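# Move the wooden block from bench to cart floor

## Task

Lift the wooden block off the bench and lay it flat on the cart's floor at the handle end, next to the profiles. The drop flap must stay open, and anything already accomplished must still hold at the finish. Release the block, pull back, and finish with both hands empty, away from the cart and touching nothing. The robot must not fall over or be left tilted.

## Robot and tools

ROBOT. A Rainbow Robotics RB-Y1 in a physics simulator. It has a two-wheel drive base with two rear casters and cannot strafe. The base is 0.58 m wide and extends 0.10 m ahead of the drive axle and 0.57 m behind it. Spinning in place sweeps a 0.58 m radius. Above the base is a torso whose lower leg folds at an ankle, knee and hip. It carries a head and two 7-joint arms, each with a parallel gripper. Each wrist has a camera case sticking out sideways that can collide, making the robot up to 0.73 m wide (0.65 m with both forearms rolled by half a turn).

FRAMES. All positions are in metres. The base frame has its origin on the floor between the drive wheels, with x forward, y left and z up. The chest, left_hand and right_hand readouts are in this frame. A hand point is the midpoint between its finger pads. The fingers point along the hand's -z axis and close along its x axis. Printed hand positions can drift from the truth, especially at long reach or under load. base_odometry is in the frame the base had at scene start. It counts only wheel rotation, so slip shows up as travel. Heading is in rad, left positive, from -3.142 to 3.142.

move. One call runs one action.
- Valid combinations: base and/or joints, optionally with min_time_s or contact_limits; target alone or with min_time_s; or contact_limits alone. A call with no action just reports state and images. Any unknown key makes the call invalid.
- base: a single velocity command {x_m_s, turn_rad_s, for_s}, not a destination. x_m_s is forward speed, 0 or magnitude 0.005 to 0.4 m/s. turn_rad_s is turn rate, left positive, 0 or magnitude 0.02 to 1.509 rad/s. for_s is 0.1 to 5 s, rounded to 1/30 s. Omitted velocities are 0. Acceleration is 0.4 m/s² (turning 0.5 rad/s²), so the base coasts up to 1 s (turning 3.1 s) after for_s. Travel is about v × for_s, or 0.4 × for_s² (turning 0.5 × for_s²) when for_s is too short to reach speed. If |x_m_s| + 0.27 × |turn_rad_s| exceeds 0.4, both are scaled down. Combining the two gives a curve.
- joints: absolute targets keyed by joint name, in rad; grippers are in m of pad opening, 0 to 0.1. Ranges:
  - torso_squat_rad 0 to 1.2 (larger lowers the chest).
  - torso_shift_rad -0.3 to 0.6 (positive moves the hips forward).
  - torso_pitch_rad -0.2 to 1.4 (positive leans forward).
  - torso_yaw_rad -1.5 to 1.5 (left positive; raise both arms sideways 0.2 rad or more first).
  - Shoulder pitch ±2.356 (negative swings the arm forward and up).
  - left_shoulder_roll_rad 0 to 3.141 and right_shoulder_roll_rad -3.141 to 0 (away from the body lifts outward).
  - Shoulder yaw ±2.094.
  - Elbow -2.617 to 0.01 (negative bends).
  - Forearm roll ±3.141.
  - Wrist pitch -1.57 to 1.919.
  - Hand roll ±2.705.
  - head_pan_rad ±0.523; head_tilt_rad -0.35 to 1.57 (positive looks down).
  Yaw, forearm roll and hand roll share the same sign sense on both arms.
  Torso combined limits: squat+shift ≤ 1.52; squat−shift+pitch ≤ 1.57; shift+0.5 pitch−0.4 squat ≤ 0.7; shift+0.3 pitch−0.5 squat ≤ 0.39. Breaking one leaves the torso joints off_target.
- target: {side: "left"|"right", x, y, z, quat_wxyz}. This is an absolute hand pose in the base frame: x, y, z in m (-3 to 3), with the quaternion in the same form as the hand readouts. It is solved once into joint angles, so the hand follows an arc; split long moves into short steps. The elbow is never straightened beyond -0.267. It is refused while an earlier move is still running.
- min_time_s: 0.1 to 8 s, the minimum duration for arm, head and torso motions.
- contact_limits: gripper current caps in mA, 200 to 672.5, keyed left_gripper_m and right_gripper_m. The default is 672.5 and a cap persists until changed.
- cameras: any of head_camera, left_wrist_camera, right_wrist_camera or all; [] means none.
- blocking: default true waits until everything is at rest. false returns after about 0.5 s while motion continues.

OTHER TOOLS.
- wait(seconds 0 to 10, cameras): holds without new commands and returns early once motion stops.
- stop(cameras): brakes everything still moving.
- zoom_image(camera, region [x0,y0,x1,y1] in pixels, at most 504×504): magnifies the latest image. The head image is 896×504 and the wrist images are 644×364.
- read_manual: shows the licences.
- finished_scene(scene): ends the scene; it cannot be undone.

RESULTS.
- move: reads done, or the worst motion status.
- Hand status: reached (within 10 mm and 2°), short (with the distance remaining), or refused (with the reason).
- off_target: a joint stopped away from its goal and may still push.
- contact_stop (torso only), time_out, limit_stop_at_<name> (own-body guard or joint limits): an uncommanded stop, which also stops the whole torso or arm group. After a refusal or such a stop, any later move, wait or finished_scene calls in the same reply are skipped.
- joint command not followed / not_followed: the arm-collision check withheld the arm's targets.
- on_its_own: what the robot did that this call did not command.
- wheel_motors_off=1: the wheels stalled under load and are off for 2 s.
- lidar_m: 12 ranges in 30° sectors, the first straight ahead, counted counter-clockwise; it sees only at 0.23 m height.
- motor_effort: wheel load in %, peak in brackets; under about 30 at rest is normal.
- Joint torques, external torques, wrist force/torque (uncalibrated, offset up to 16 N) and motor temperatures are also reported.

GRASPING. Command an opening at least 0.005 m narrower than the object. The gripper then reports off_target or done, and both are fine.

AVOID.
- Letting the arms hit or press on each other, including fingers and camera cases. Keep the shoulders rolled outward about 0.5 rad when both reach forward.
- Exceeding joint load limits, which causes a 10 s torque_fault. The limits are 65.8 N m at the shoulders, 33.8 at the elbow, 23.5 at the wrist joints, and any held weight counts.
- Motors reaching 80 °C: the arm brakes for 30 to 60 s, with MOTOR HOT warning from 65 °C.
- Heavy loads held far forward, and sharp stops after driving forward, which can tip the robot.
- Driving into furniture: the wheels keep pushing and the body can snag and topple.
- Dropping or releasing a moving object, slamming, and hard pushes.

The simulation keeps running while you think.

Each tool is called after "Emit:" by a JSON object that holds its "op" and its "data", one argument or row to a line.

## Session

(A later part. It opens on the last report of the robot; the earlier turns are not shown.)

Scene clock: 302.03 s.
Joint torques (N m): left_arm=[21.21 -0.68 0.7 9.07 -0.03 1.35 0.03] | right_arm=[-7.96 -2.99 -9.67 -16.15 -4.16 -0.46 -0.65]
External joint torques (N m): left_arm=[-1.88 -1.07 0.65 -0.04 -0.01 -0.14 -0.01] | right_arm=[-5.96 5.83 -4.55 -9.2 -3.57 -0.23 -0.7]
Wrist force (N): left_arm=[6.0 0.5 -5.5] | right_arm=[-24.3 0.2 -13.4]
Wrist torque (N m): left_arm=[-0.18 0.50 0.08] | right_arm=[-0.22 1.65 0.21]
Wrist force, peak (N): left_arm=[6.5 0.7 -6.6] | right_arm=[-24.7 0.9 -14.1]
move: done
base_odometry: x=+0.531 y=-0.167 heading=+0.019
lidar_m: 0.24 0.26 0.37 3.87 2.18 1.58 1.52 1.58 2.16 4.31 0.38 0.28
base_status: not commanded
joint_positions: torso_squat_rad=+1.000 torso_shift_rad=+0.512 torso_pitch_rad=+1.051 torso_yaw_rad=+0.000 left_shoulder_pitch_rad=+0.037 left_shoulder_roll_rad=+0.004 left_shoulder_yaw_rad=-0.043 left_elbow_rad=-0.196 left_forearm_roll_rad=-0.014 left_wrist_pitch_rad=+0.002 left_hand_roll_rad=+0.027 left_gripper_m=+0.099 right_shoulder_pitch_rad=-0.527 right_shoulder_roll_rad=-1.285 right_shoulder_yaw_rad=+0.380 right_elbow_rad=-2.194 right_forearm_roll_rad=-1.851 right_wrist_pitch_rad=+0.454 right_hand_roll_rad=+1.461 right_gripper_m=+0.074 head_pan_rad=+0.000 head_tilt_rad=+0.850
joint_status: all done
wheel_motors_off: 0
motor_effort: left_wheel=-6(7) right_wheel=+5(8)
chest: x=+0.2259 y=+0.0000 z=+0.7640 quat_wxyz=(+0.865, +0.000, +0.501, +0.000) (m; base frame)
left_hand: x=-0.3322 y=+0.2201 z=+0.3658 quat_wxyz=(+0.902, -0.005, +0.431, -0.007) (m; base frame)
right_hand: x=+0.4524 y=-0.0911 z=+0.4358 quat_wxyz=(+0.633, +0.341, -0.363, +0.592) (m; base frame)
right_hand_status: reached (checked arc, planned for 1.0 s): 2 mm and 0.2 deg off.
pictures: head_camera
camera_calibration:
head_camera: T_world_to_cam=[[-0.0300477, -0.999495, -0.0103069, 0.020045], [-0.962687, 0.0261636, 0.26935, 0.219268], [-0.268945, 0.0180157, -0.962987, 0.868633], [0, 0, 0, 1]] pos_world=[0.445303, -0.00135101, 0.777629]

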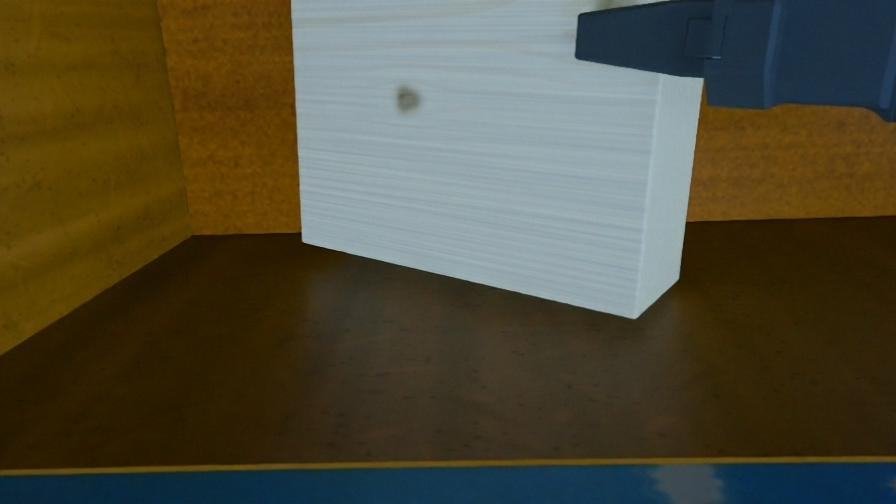

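Emit:
{"op": "move", "data": {
  "target": {"side":"right","x":0.455,"y":-0.09,"z":0.424,"quat_wxyz":[0.6324,0.3416,-0.3651,0.5917]},
  "min_time_s": 1
}}

Emit:
{"op": "move", "data": {
  "target": {"side":"right","x":0.455,"y":-0.09,"z":0.412,"quat_wxyz":[0.6324,0.3416,-0.3651,0.5917]},
  "min_time_s": 1,
  "cameras": ["head_camera"]
}}

Scene clock: 304.67 s.
Joint torques (N m): left_arm=[21.5 -0.45 0.56 9.12 -0.12 1.41 -0.04] | right_arm=[-5.73 -2.6 -2.05 -4.16 0.58 0.78 0.12]
External joint torques (N m): left_arm=[-1.57 -0.83 0.51 0.02 -0.1 -0.07 -0.08] | right_arm=[-3.69 6.21 3.05 2.82 1.21 0.96 0.07]
Wrist force (N): left_arm=[5.8 0.9 -5.7] | right_arm=[-2.0 -1.1 8.3]
Wrist torque (N m): left_arm=[-0.20 0.48 0.07] | right_arm=[-0.61 -2.54 -0.21]
Wrist force, peak (N): left_arm=[6.6 1.4 -6.1] | right_arm=[-24.8 0.4 -13.9]
move: done
base_odometry: x=+0.531 y=-0.167 heading=+0.019
lidar_m: 0.25 0.26 0.36 3.88 2.20 1.58 1.52 1.59 2.15 4.31 0.39 0.27
base_status: not commanded
joint_positions: torso_squat_rad=+1.000 torso_shift_rad=+0.512 torso_pitch_rad=+1.049 torso_yaw_rad=+0.000 left_shoulder_pitch_rad=+0.037 left_shoulder_roll_rad=+0.004 left_shoulder_yaw_rad=-0.043 left_elbow_rad=-0.196 left_forearm_roll_rad=-0.014 left_wrist_pitch_rad=+0.002 left_hand_roll_rad=+0.027 left_gripper_m=+0.099 right_shoulder_pitch_rad=-0.550 right_shoulder_roll_rad=-1.248 right_shoulder_yaw_rad=+0.398 right_elbow_rad=-2.148 right_forearm_roll_rad=-1.857 right_wrist_pitch_rad=+0.475 right_hand_roll_rad=+1.494 right_gripper_m=+0.074 head_pan_rad=+0.000 head_tilt_rad=+0.850
joint_status: all done
wheel_motors_off: 0
motor_effort: left_wheel=-7(7) right_wheel=+8(10)
chest: x=+0.2254 y=+0.0000 z=+0.7644 quat_wxyz=(+0.866, +0.000, +0.501, +0.000) (m; base frame)
left_hand: x=-0.3321 y=+0.2200 z=+0.3654 quat_wxyz=(+0.902, -0.005, +0.431, -0.008) (m; base frame)
right_hand: x=+0.4544 y=-0.0906 z=+0.4256 quat_wxyz=(+0.633, +0.340, -0.364, +0.592) (m; base frame)
right_hand_status: reached (checked arc, planned for 1.0 s): 2 mm and 0.2 deg off.
camera_calibration:
head_camera: T_world_to_cam=[[-0.0301796, -0.999497, -0.0097834, 0.0196933], [-0.963046, 0.0264553, 0.268035, 0.219875], [-0.267641, 0.0175111, -0.963359, 0.868905], [0, 0, 0, 1]] pos_world=[0.444899, -0.00134887, 0.778326]
left_wrist_camera: T_world_to_cam=[[0.622044, 0.00899855, -0.78293, 0.490047], [0.366034, -0.887284, 0.280619, 0.243336], [-0.692156, -0.461137, -0.555223, 0.146973], [0, 0, 0, 1]] pos_world=[-0.292172, 0.279273, 0.396991]
right_wrist_camera: T_world_to_cam=[[-0.0020847, -0.48101, -0.876712, 0.329344], [-0.890255, -0.398415, 0.220708, 0.301596], [-0.455458, 0.780958, -0.427391, 0.531771], [0, 0, 0, 1]] pos_world=[0.511383, -0.136713, 0.449449]

Scene clock: 306.00 s.
Joint torques (N m): left_arm=[21.22 -0.86 0.67 8.97 -0.05 1.41 0] | right_arm=[-12.57 24.05 -0.26 4.25 4.05 0.46 0.9]
External joint torques (N m): left_arm=[-1.79 -1.13 0.63 -0.11 -0.03 -0.07 -0.04] | right_arm=[-10.55 32.89 4.81 11.19 4.72 0.56 0.86]
Wrist force (N): left_arm=[5.7 1.1 -5.8] | right_arm=[10.2 0.1 14.2]
Wrist torque (N m): left_arm=[-0.24 0.47 0.08] | right_arm=[-0.40 -5.35 -0.95]
Wrist force, peak (N): left_arm=[5.9 1.3 -6.3] | right_arm=[14.6 3.4 21.8]
move: done
base_odometry: x=+0.531 y=-0.167 heading=+0.019
lidar_m: 0.25 0.27 0.37 3.88 2.19 1.58 1.51 1.59 2.16 4.31 0.39 0.28
base_status: not commanded
joint_positions: torso_squat_rad=+1.000 torso_shift_rad=+0.510 torso_pitch_rad=+1.046 torso_yaw_rad=-0.002 left_shoulder_pitch_rad=+0.037 left_shoulder_roll_rad=+0.004 left_shoulder_yaw_rad=-0.043 left_elbow_rad=-0.196 left_forearm_roll_rad=-0.014 left_wrist_pitch_rad=+0.002 left_hand_roll_rad=+0.027 left_gripper_m=+0.099 right_shoulder_pitch_rad=-0.566 right_shoulder_roll_rad=-1.209 right_shoulder_yaw_rad=+0.412 right_elbow_rad=-2.093 right_forearm_roll_rad=-1.873 right_wrist_pitch_rad=+0.502 right_hand_roll_rad=+1.546 right_gripper_m=+0.075 head_pan_rad=+0.000 head_tilt_rad=+0.850
joint_status: all done
wheel_motors_off: 0
motor_effort: left_wheel=-5(9) right_wheel=+5(20)
chest: x=+0.2243 y=+0.0009 z=+0.7656 quat_wxyz=(+0.866, -0.001, +0.499, -0.001) (m; base frame)
left_hand: x=-0.3318 y=+0.2196 z=+0.3638 quat_wxyz=(+0.903, -0.006, +0.429, -0.008) (m; base frame)
right_hand: x=+0.4545 y=-0.0920 z=+0.4144 quat_wxyz=(+0.632, +0.339, -0.363, +0.595) (m; base frame)
right_hand_status: reached (checked arc, planned for 1.0 s): 3 mm and 0.6 deg off.
pictures: head_camera
camera_calibration:
head_camera: T_world_to_cam=[[-0.0300737, -0.999525, -0.00679053, 0.0182033], [-0.964018, 0.0272089, 0.264441, 0.221385], [-0.264131, 0.0144989, -0.964378, 0.869723], [0, 0, 0, 1]] pos_world=[0.443687, -0.000439029, 0.780322]

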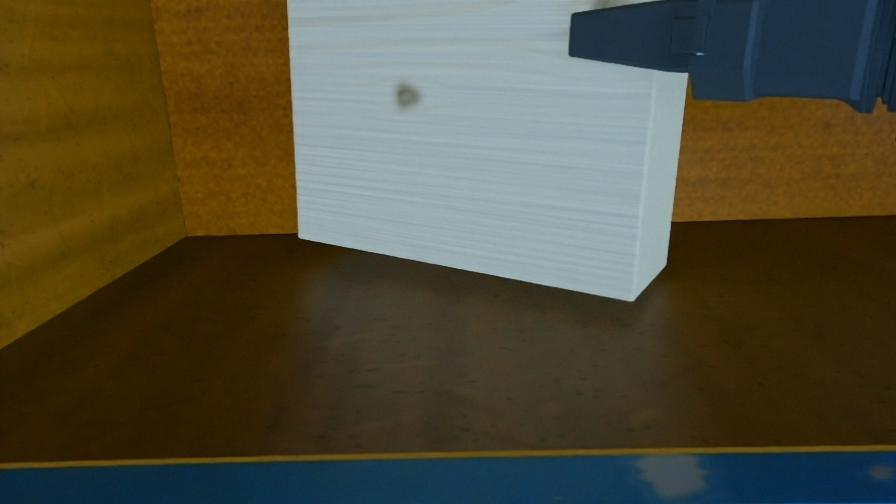

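Emit:
{"op": "move", "data": {
  "target": {"side":"right","x":0.455,"y":-0.092,"z":0.428,"quat_wxyz":[0.6324,0.3416,-0.3651,0.5917]},
  "min_time_s": 0.7
}}

Emit:
{"op": "move", "data": {
  "target": {"side":"right","x":0.455,"y":-0.095,"z":0.402,"quat_wxyz":[0.5982,0.3919,-0.4188,0.5598]},
  "min_time_s": 1.5,
  "cameras": ["head_camera","right_wrist_camera"]
}}

Scene clock: 311.50 s.
Joint torques (N m): left_arm=[21.67 -0.76 0.6 9.13 -0.01 1.38 0.02] | right_arm=[-8.43 -8.06 -10.42 -12.35 -3.01 -0.74 -0.95]
External joint torques (N m): left_arm=[-1.4 -1.14 0.55 0.03 0.01 -0.11 -0.02] | right_arm=[-6.47 0.75 -5.32 -5.41 -2.35 -0.62 -0.99]
Wrist force (N): left_arm=[5.8 1.2 -6.3] | right_arm=[-17.3 2.7 -11.8]
Wrist torque (N m): left_arm=[-0.27 0.43 0.00] | right_arm=[0.02 0.15 0.71]
Wrist force, peak (N): left_arm=[6.3 1.7 -6.2] | right_arm=[-18.0 -0.1 -12.3]
move: done
base_odometry: x=+0.531 y=-0.167 heading=+0.019
lidar_m: 0.25 0.27 0.37 3.89 2.18 1.58 1.52 1.59 2.14 4.31 0.38 0.28
base_status: not commanded
joint_positions: torso_squat_rad=+1.000 torso_shift_rad=+0.512 torso_pitch_rad=+1.050 torso_yaw_rad=+0.000 left_shoulder_pitch_rad=+0.037 left_shoulder_roll_rad=+0.004 left_shoulder_yaw_rad=-0.043 left_elbow_rad=-0.196 left_forearm_roll_rad=-0.014 left_wrist_pitch_rad=+0.002 left_hand_roll_rad=+0.027 left_gripper_m=+0.099 right_shoulder_pitch_rad=-0.544 right_shoulder_roll_rad=-1.243 right_shoulder_yaw_rad=+0.389 right_elbow_rad=-2.137 right_forearm_roll_rad=-1.883 right_wrist_pitch_rad=+0.488 right_hand_roll_rad=+1.518 right_gripper_m=+0.074 head_pan_rad=+0.000 head_tilt_rad=+0.850
joint_status: all done
wheel_motors_off: 0
motor_effort: left_wheel=-2(5) right_wheel=+12(19)
chest: x=+0.2256 y=+0.0002 z=+0.7643 quat_wxyz=(+0.865, +0.000, +0.501, +0.000) (m; base frame)
left_hand: x=-0.3322 y=+0.2200 z=+0.3654 quat_wxyz=(+0.902, -0.005, +0.431, -0.008) (m; base frame)
right_hand: x=+0.4540 y=-0.0922 z=+0.4245 quat_wxyz=(+0.633, +0.344, -0.363, +0.590) (m; base frame)
right_hand_status: reached (checked arc, planned for 0.7 s): 4 mm and 0.4 deg off.
camera_calibration:
head_camera: T_world_to_cam=[[-0.0300308, -0.999503, -0.00960719, 0.0196912], [-0.96294, 0.0263522, 0.268425, 0.21967], [-0.268038, 0.0173122, -0.963253, 0.86883], [0, 0, 0, 1]] pos_world=[0.445, -0.00114868, 0.778127]
left_wrist_camera: T_world_to_cam=[[0.621642, 0.00902616, -0.783249, 0.49019], [0.366346, -0.887181, 0.280535, 0.243352], [-0.692352, -0.461333, -0.554816, 0.14675], [0, 0, 0, 1]] pos_world=[-0.292272, 0.279173, 0.397092]
right_wrist_camera: T_world_to_cam=[[-0.00846562, -0.476684, -0.879034, 0.331812], [-0.888306, -0.400074, 0.225508, 0.297698], [-0.459175, 0.78276, -0.420055, 0.531145], [0, 0, 0, 1]] pos_world=[0.511144, -0.138488, 0.44765]

Scene clock: 322.10 s.
Joint torques (N m): left_arm=[20.79 -0.39 0.62 8.97 -0.14 1.3 0.07] | right_arm=[-6.65 33.16 -1.08 -6.11 -0.39 0.11 -0.31]
External joint torques (N m): left_arm=[-2.23 -0.66 0.57 -0.11 -0.12 -0.18 0.02] | right_arm=[-4.86 42.09 4.1 0.65 0.41 0.02 -0.35]
External joint torques when the fault began: right_arm=[-3.99 72.63 4.58 -3.12 -2.42 0.19 0.67]
Wrist force (N): left_arm=[5.8 1.5 -5.7] | right_arm=[-6.8 0.7 -0.6]
Wrist torque (N m): left_arm=[-0.27 0.49 0.05] | right_arm=[-0.03 -1.68 -0.16]
Wrist force, peak (N): left_arm=[6.7 1.1 -6.1] | right_arm=[-19.6 1.6 -12.0]
move: torque_fault
TORQUE FAULT: right_shoulder_roll_rad reached its load limit. The robot stopped for 10 seconds, dropped its targets and accepts commands again. The stop added 9.5 s to the call.
base_odometry: x=+0.531 y=-0.167 heading=+0.020
lidar_m: 0.24 0.26 0.36 3.90 2.19 1.58 1.51 1.60 2.15 4.29 0.38 0.27
base_status: not commanded
joint_positions: torso_squat_rad=+1.000 torso_shift_rad=+0.511 torso_pitch_rad=+1.046 torso_yaw_rad=-0.002 left_shoulder_pitch_rad=+0.037 left_shoulder_roll_rad=+0.004 left_shoulder_yaw_rad=-0.043 left_elbow_rad=-0.196 left_forearm_roll_rad=-0.014 left_wrist_pitch_rad=+0.002 left_hand_roll_rad=+0.027 left_gripper_m=+0.099 right_shoulder_pitch_rad=-0.538 right_shoulder_roll_rad=-1.198 right_shoulder_yaw_rad=+0.358 right_elbow_rad=-2.068 right_forearm_roll_rad=-1.973 right_wrist_pitch_rad=+0.574 right_hand_roll_rad=+1.634 right_gripper_m=+0.074 head_pan_rad=+0.000 head_tilt_rad=+0.850
joint_status: right_shoulder_roll_rad torque_fault (moved +0.045 of +0.231); right_shoulder_yaw_rad torque_fault (moved -0.032 of -0.084); right_elbow_rad torque_fault (moved +0.069 of +0.263); right_forearm_roll_rad torque_fault (moved -0.091 of -0.275); right_wrist_pitch_rad torque_fault (moved +0.086 of +0.258); right_hand_roll_rad torque_fault (moved +0.116 of +0.426); the others done
wheel_motors_off: 0
on_its_own: right_shoulder_roll_rad is held at -1.188, not at your -1.012, since a torque_fault; right_shoulder_yaw_rad is held at +0.359, not at your +0.305, since a torque_fault; right_elbow_rad is held at -2.068, not at your -1.874, since a torque_fault; right_forearm_roll_rad is held at -1.973, not at your -2.158, since a torque_fault; right_wrist_pitch_rad is held at +0.574, not at your +0.746, since a torque_fault; right_hand_roll_rad is held at +1.634, not at your +1.944, since a torque_fault
motor_effort: left_wheel=+3(21) right_wheel=-23(49)
chest: x=+0.2247 y=+0.0012 z=+0.7653 quat_wxyz=(+0.866, -0.002, +0.500, -0.001) (m; base frame)
left_hand: x=-0.3320 y=+0.2193 z=+0.3640 quat_wxyz=(+0.903, -0.007, +0.429, -0.008) (m; base frame)
right_hand: x=+0.4537 y=-0.0979 z=+0.4194 quat_wxyz=(+0.625, +0.357, -0.364, +0.591) (m; base frame)
right_hand_status: short (checked arc, planned for 1.5 s): torque_fault, 18 mm and 8.8 deg off.
pictures: head_camera, right_wrist_camera
camera_calibration:
head_camera: T_world_to_cam=[[-0.0292674, -0.999551, -0.00647792, 0.0181091], [-0.963802, 0.0265013, 0.2653, 0.221127], [-0.265009, 0.0140081, -0.964144, 0.86955], [0, 0, 0, 1]] pos_world=[0.444091, 0.0000600964, 0.779824]
right_wrist_camera: T_world_to_cam=[[-0.00575514, -0.456238, -0.889839, 0.329864], [-0.878164, -0.423341, 0.222735, 0.290681], [-0.478325, 0.782707, -0.398215, 0.5329], [0, 0, 0, 1]] pos_world=[0.512063, -0.143551, 0.44099]

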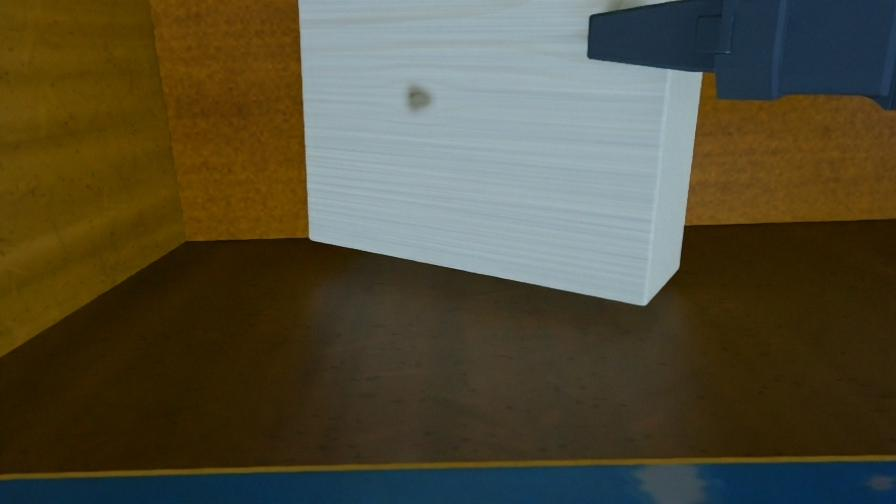

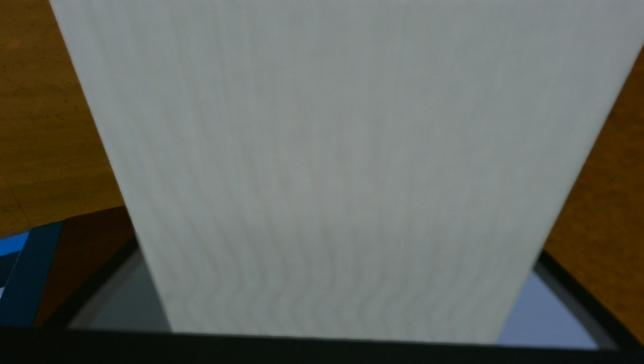

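Emit:
{"op": "move", "data": {
  "target": {"side":"right","x":0.455,"y":-0.092,"z":0.45,"quat_wxyz":[0.6324,0.3416,-0.3651,0.5917]},
  "min_time_s": 1.5
}}

Emit:
{"op": "move", "data": {
  "joints": {"torso_squat_rad":0.5,"torso_shift_rad":0.36,"torso_yaw_rad":0.0,"head_tilt_rad":0.5},
  "min_time_s": 4,
  "cameras": ["head_camera"]
}}

Scene clock: 339.43 s.
Joint torques (N m): left_arm=[21.13 -0.53 0.85 8.95 -0.11 1.29 0.02] | right_arm=[-4.93 -7.3 -9.51 -17.47 -3.6 -0.68 -0.51]
External joint torques (N m): left_arm=[-1.96 -0.92 0.8 -0.16 -0.09 -0.19 -0.02] | right_arm=[-2.88 1.57 -4.25 -10.63 -3 -0.48 -0.55]
Wrist force (N): left_arm=[6.0 1.5 -5.5] | right_arm=[-24.3 1.2 -13.4]
Wrist torque (N m): left_arm=[-0.26 0.46 0.07] | right_arm=[-0.35 1.69 0.18]
Wrist force, peak (N): left_arm=[6.0 1.1 -6.5] | right_arm=[-26.9 -0.2 -13.9]
move: done
base_odometry: x=+0.531 y=-0.167 heading=+0.020
lidar_m: 0.24 0.26 0.36 3.87 2.21 1.59 1.51 1.60 2.16 4.30 0.39 0.28
base_status: not commanded
joint_positions: torso_squat_rad=+1.000 torso_shift_rad=+0.512 torso_pitch_rad=+1.051 torso_yaw_rad=+0.000 left_shoulder_pitch_rad=+0.037 left_shoulder_roll_rad=+0.004 left_shoulder_yaw_rad=-0.043 left_elbow_rad=-0.196 left_forearm_roll_rad=-0.014 left_wrist_pitch_rad=+0.002 left_hand_roll_rad=+0.027 left_gripper_m=+0.099 right_shoulder_pitch_rad=-0.507 right_shoulder_roll_rad=-1.307 right_shoulder_yaw_rad=+0.345 right_elbow_rad=-2.217 right_forearm_roll_rad=-1.891 right_wrist_pitch_rad=+0.459 right_hand_roll_rad=+1.469 right_gripper_m=+0.074 head_pan_rad=+0.000 head_tilt_rad=+0.850
joint_status: all done
wheel_motors_off: 0
motor_effort: left_wheel=+2(6) right_wheel=+2(24)
chest: x=+0.2259 y=+0.0001 z=+0.7640 quat_wxyz=(+0.865, +0.000, +0.501, +0.000) (m; base frame)
left_hand: x=-0.3323 y=+0.2200 z=+0.3658 quat_wxyz=(+0.902, -0.005, +0.431, -0.007) (m; base frame)
right_hand: x=+0.4546 y=-0.0927 z=+0.4465 quat_wxyz=(+0.632, +0.345, -0.366, +0.590) (m; base frame)
right_hand_status: reached (checked arc, planned for 1.5 s): 4 mm and 0.5 deg off.
camera_calibration:
head_camera: T_world_to_cam=[[-0.0298695, -0.999503, -0.0100508, 0.0198668], [-0.962718, 0.0260627, 0.269248, 0.219359], [-0.268852, 0.0177184, -0.963018, 0.868614], [0, 0, 0, 1]] pos_world=[0.445303, -0.00125056, 0.777629]
left_wrist_camera: T_world_to_cam=[[0.620933, 0.00935804, -0.783808, 0.490409], [0.366784, -0.887177, 0.279975, 0.243653], [-0.692756, -0.461334, -0.55431, 0.146528], [0, 0, 0, 1]] pos_world=[-0.292371, 0.279173, 0.397392]
right_wrist_camera: T_world_to_cam=[[-0.00673443, -0.471535, -0.881822, 0.351859], [-0.888756, -0.401362, 0.221407, 0.295068], [-0.458331, 0.785215, -0.416377, 0.539218], [0, 0, 0, 1]] pos_world=[0.511754, -0.139059, 0.469465]

Scene clock: 343.73 s.
Joint torques (N m): left_arm=[20.95 -0.28 0.71 9.05 -0.07 1.26 -0.06] | right_arm=[-5.21 -6.9 -9.27 -17.22 -3.86 -0.62 -0.37]
External joint torques (N m): left_arm=[-2.15 -0.67 0.66 -0.05 -0.05 -0.23 -0.1] | right_arm=[-3.17 1.96 -4.01 -10.37 -3.25 -0.41 -0.41]
Wrist force (N): left_arm=[6.1 1.0 -5.8] | right_arm=[-24.2 1.2 -13.2]
Wrist torque (N m): left_arm=[-0.24 0.46 0.03] | right_arm=[-0.34 1.66 0.15]
Wrist force, peak (N): left_arm=[6.7 0.9 -6.1] | right_arm=[-25.1 2.3 -14.7]
move: off_target
base_odometry: x=+0.531 y=-0.167 heading=+0.020
lidar_m: 0.25 0.25 0.36 3.88 2.20 1.59 1.52 1.59 2.16 4.32 0.37 0.26
base_status: not commanded
joint_positions: torso_squat_rad=+0.673 torso_shift_rad=+0.413 torso_pitch_rad=+1.051 torso_yaw_rad=+0.000 left_shoulder_pitch_rad=+0.037 left_shoulder_roll_rad=+0.004 left_shoulder_yaw_rad=-0.043 left_elbow_rad=-0.196 left_forearm_roll_rad=-0.014 left_wrist_pitch_rad=+0.002 left_hand_roll_rad=+0.027 left_gripper_m=+0.099 right_shoulder_pitch_rad=-0.507 right_shoulder_roll_rad=-1.307 right_shoulder_yaw_rad=+0.345 right_elbow_rad=-2.217 right_forearm_roll_rad=-1.891 right_wrist_pitch_rad=+0.459 right_hand_roll_rad=+1.469 right_gripper_m=+0.074 head_pan_rad=+0.000 head_tilt_rad=+0.500
joint_status: torso_squat_rad off_target (ended at +0.673, target +0.500); torso_shift_rad off_target (ended at +0.413, target +0.360); the others done
wheel_motors_off: 0
on_its_own: torso_squat_rad is held at +0.673, not at your +0.500; torso_shift_rad is held at +0.413, not at your +0.360
motor_effort: left_wheel=+1(2) right_wheel=+1(4)
chest: x=+0.2602 y=+0.0001 z=+0.9354 quat_wxyz=(+0.865, +0.000, +0.502, +0.000) (m; base frame)
left_hand: x=-0.2981 y=+0.2200 z=+0.5374 quat_wxyz=(+0.902, -0.005, +0.431, -0.007) (m; base frame)
right_hand: x=+0.4888 y=-0.0927 z=+0.6177 quat_wxyz=(+0.632, +0.345, -0.366, +0.590) (m; base frame)
pictures: head_camera
camera_calibration:
head_camera: T_world_to_cam=[[-0.0245216, -0.999506, -0.0196638, 0.0300943], [-0.996717, 0.0259618, -0.0766829, 0.572808], [0.0771555, 0.0177189, -0.996862, 0.923262], [0, 0, 0, 1]] pos_world=[0.50043, -0.00115087, 0.964881]

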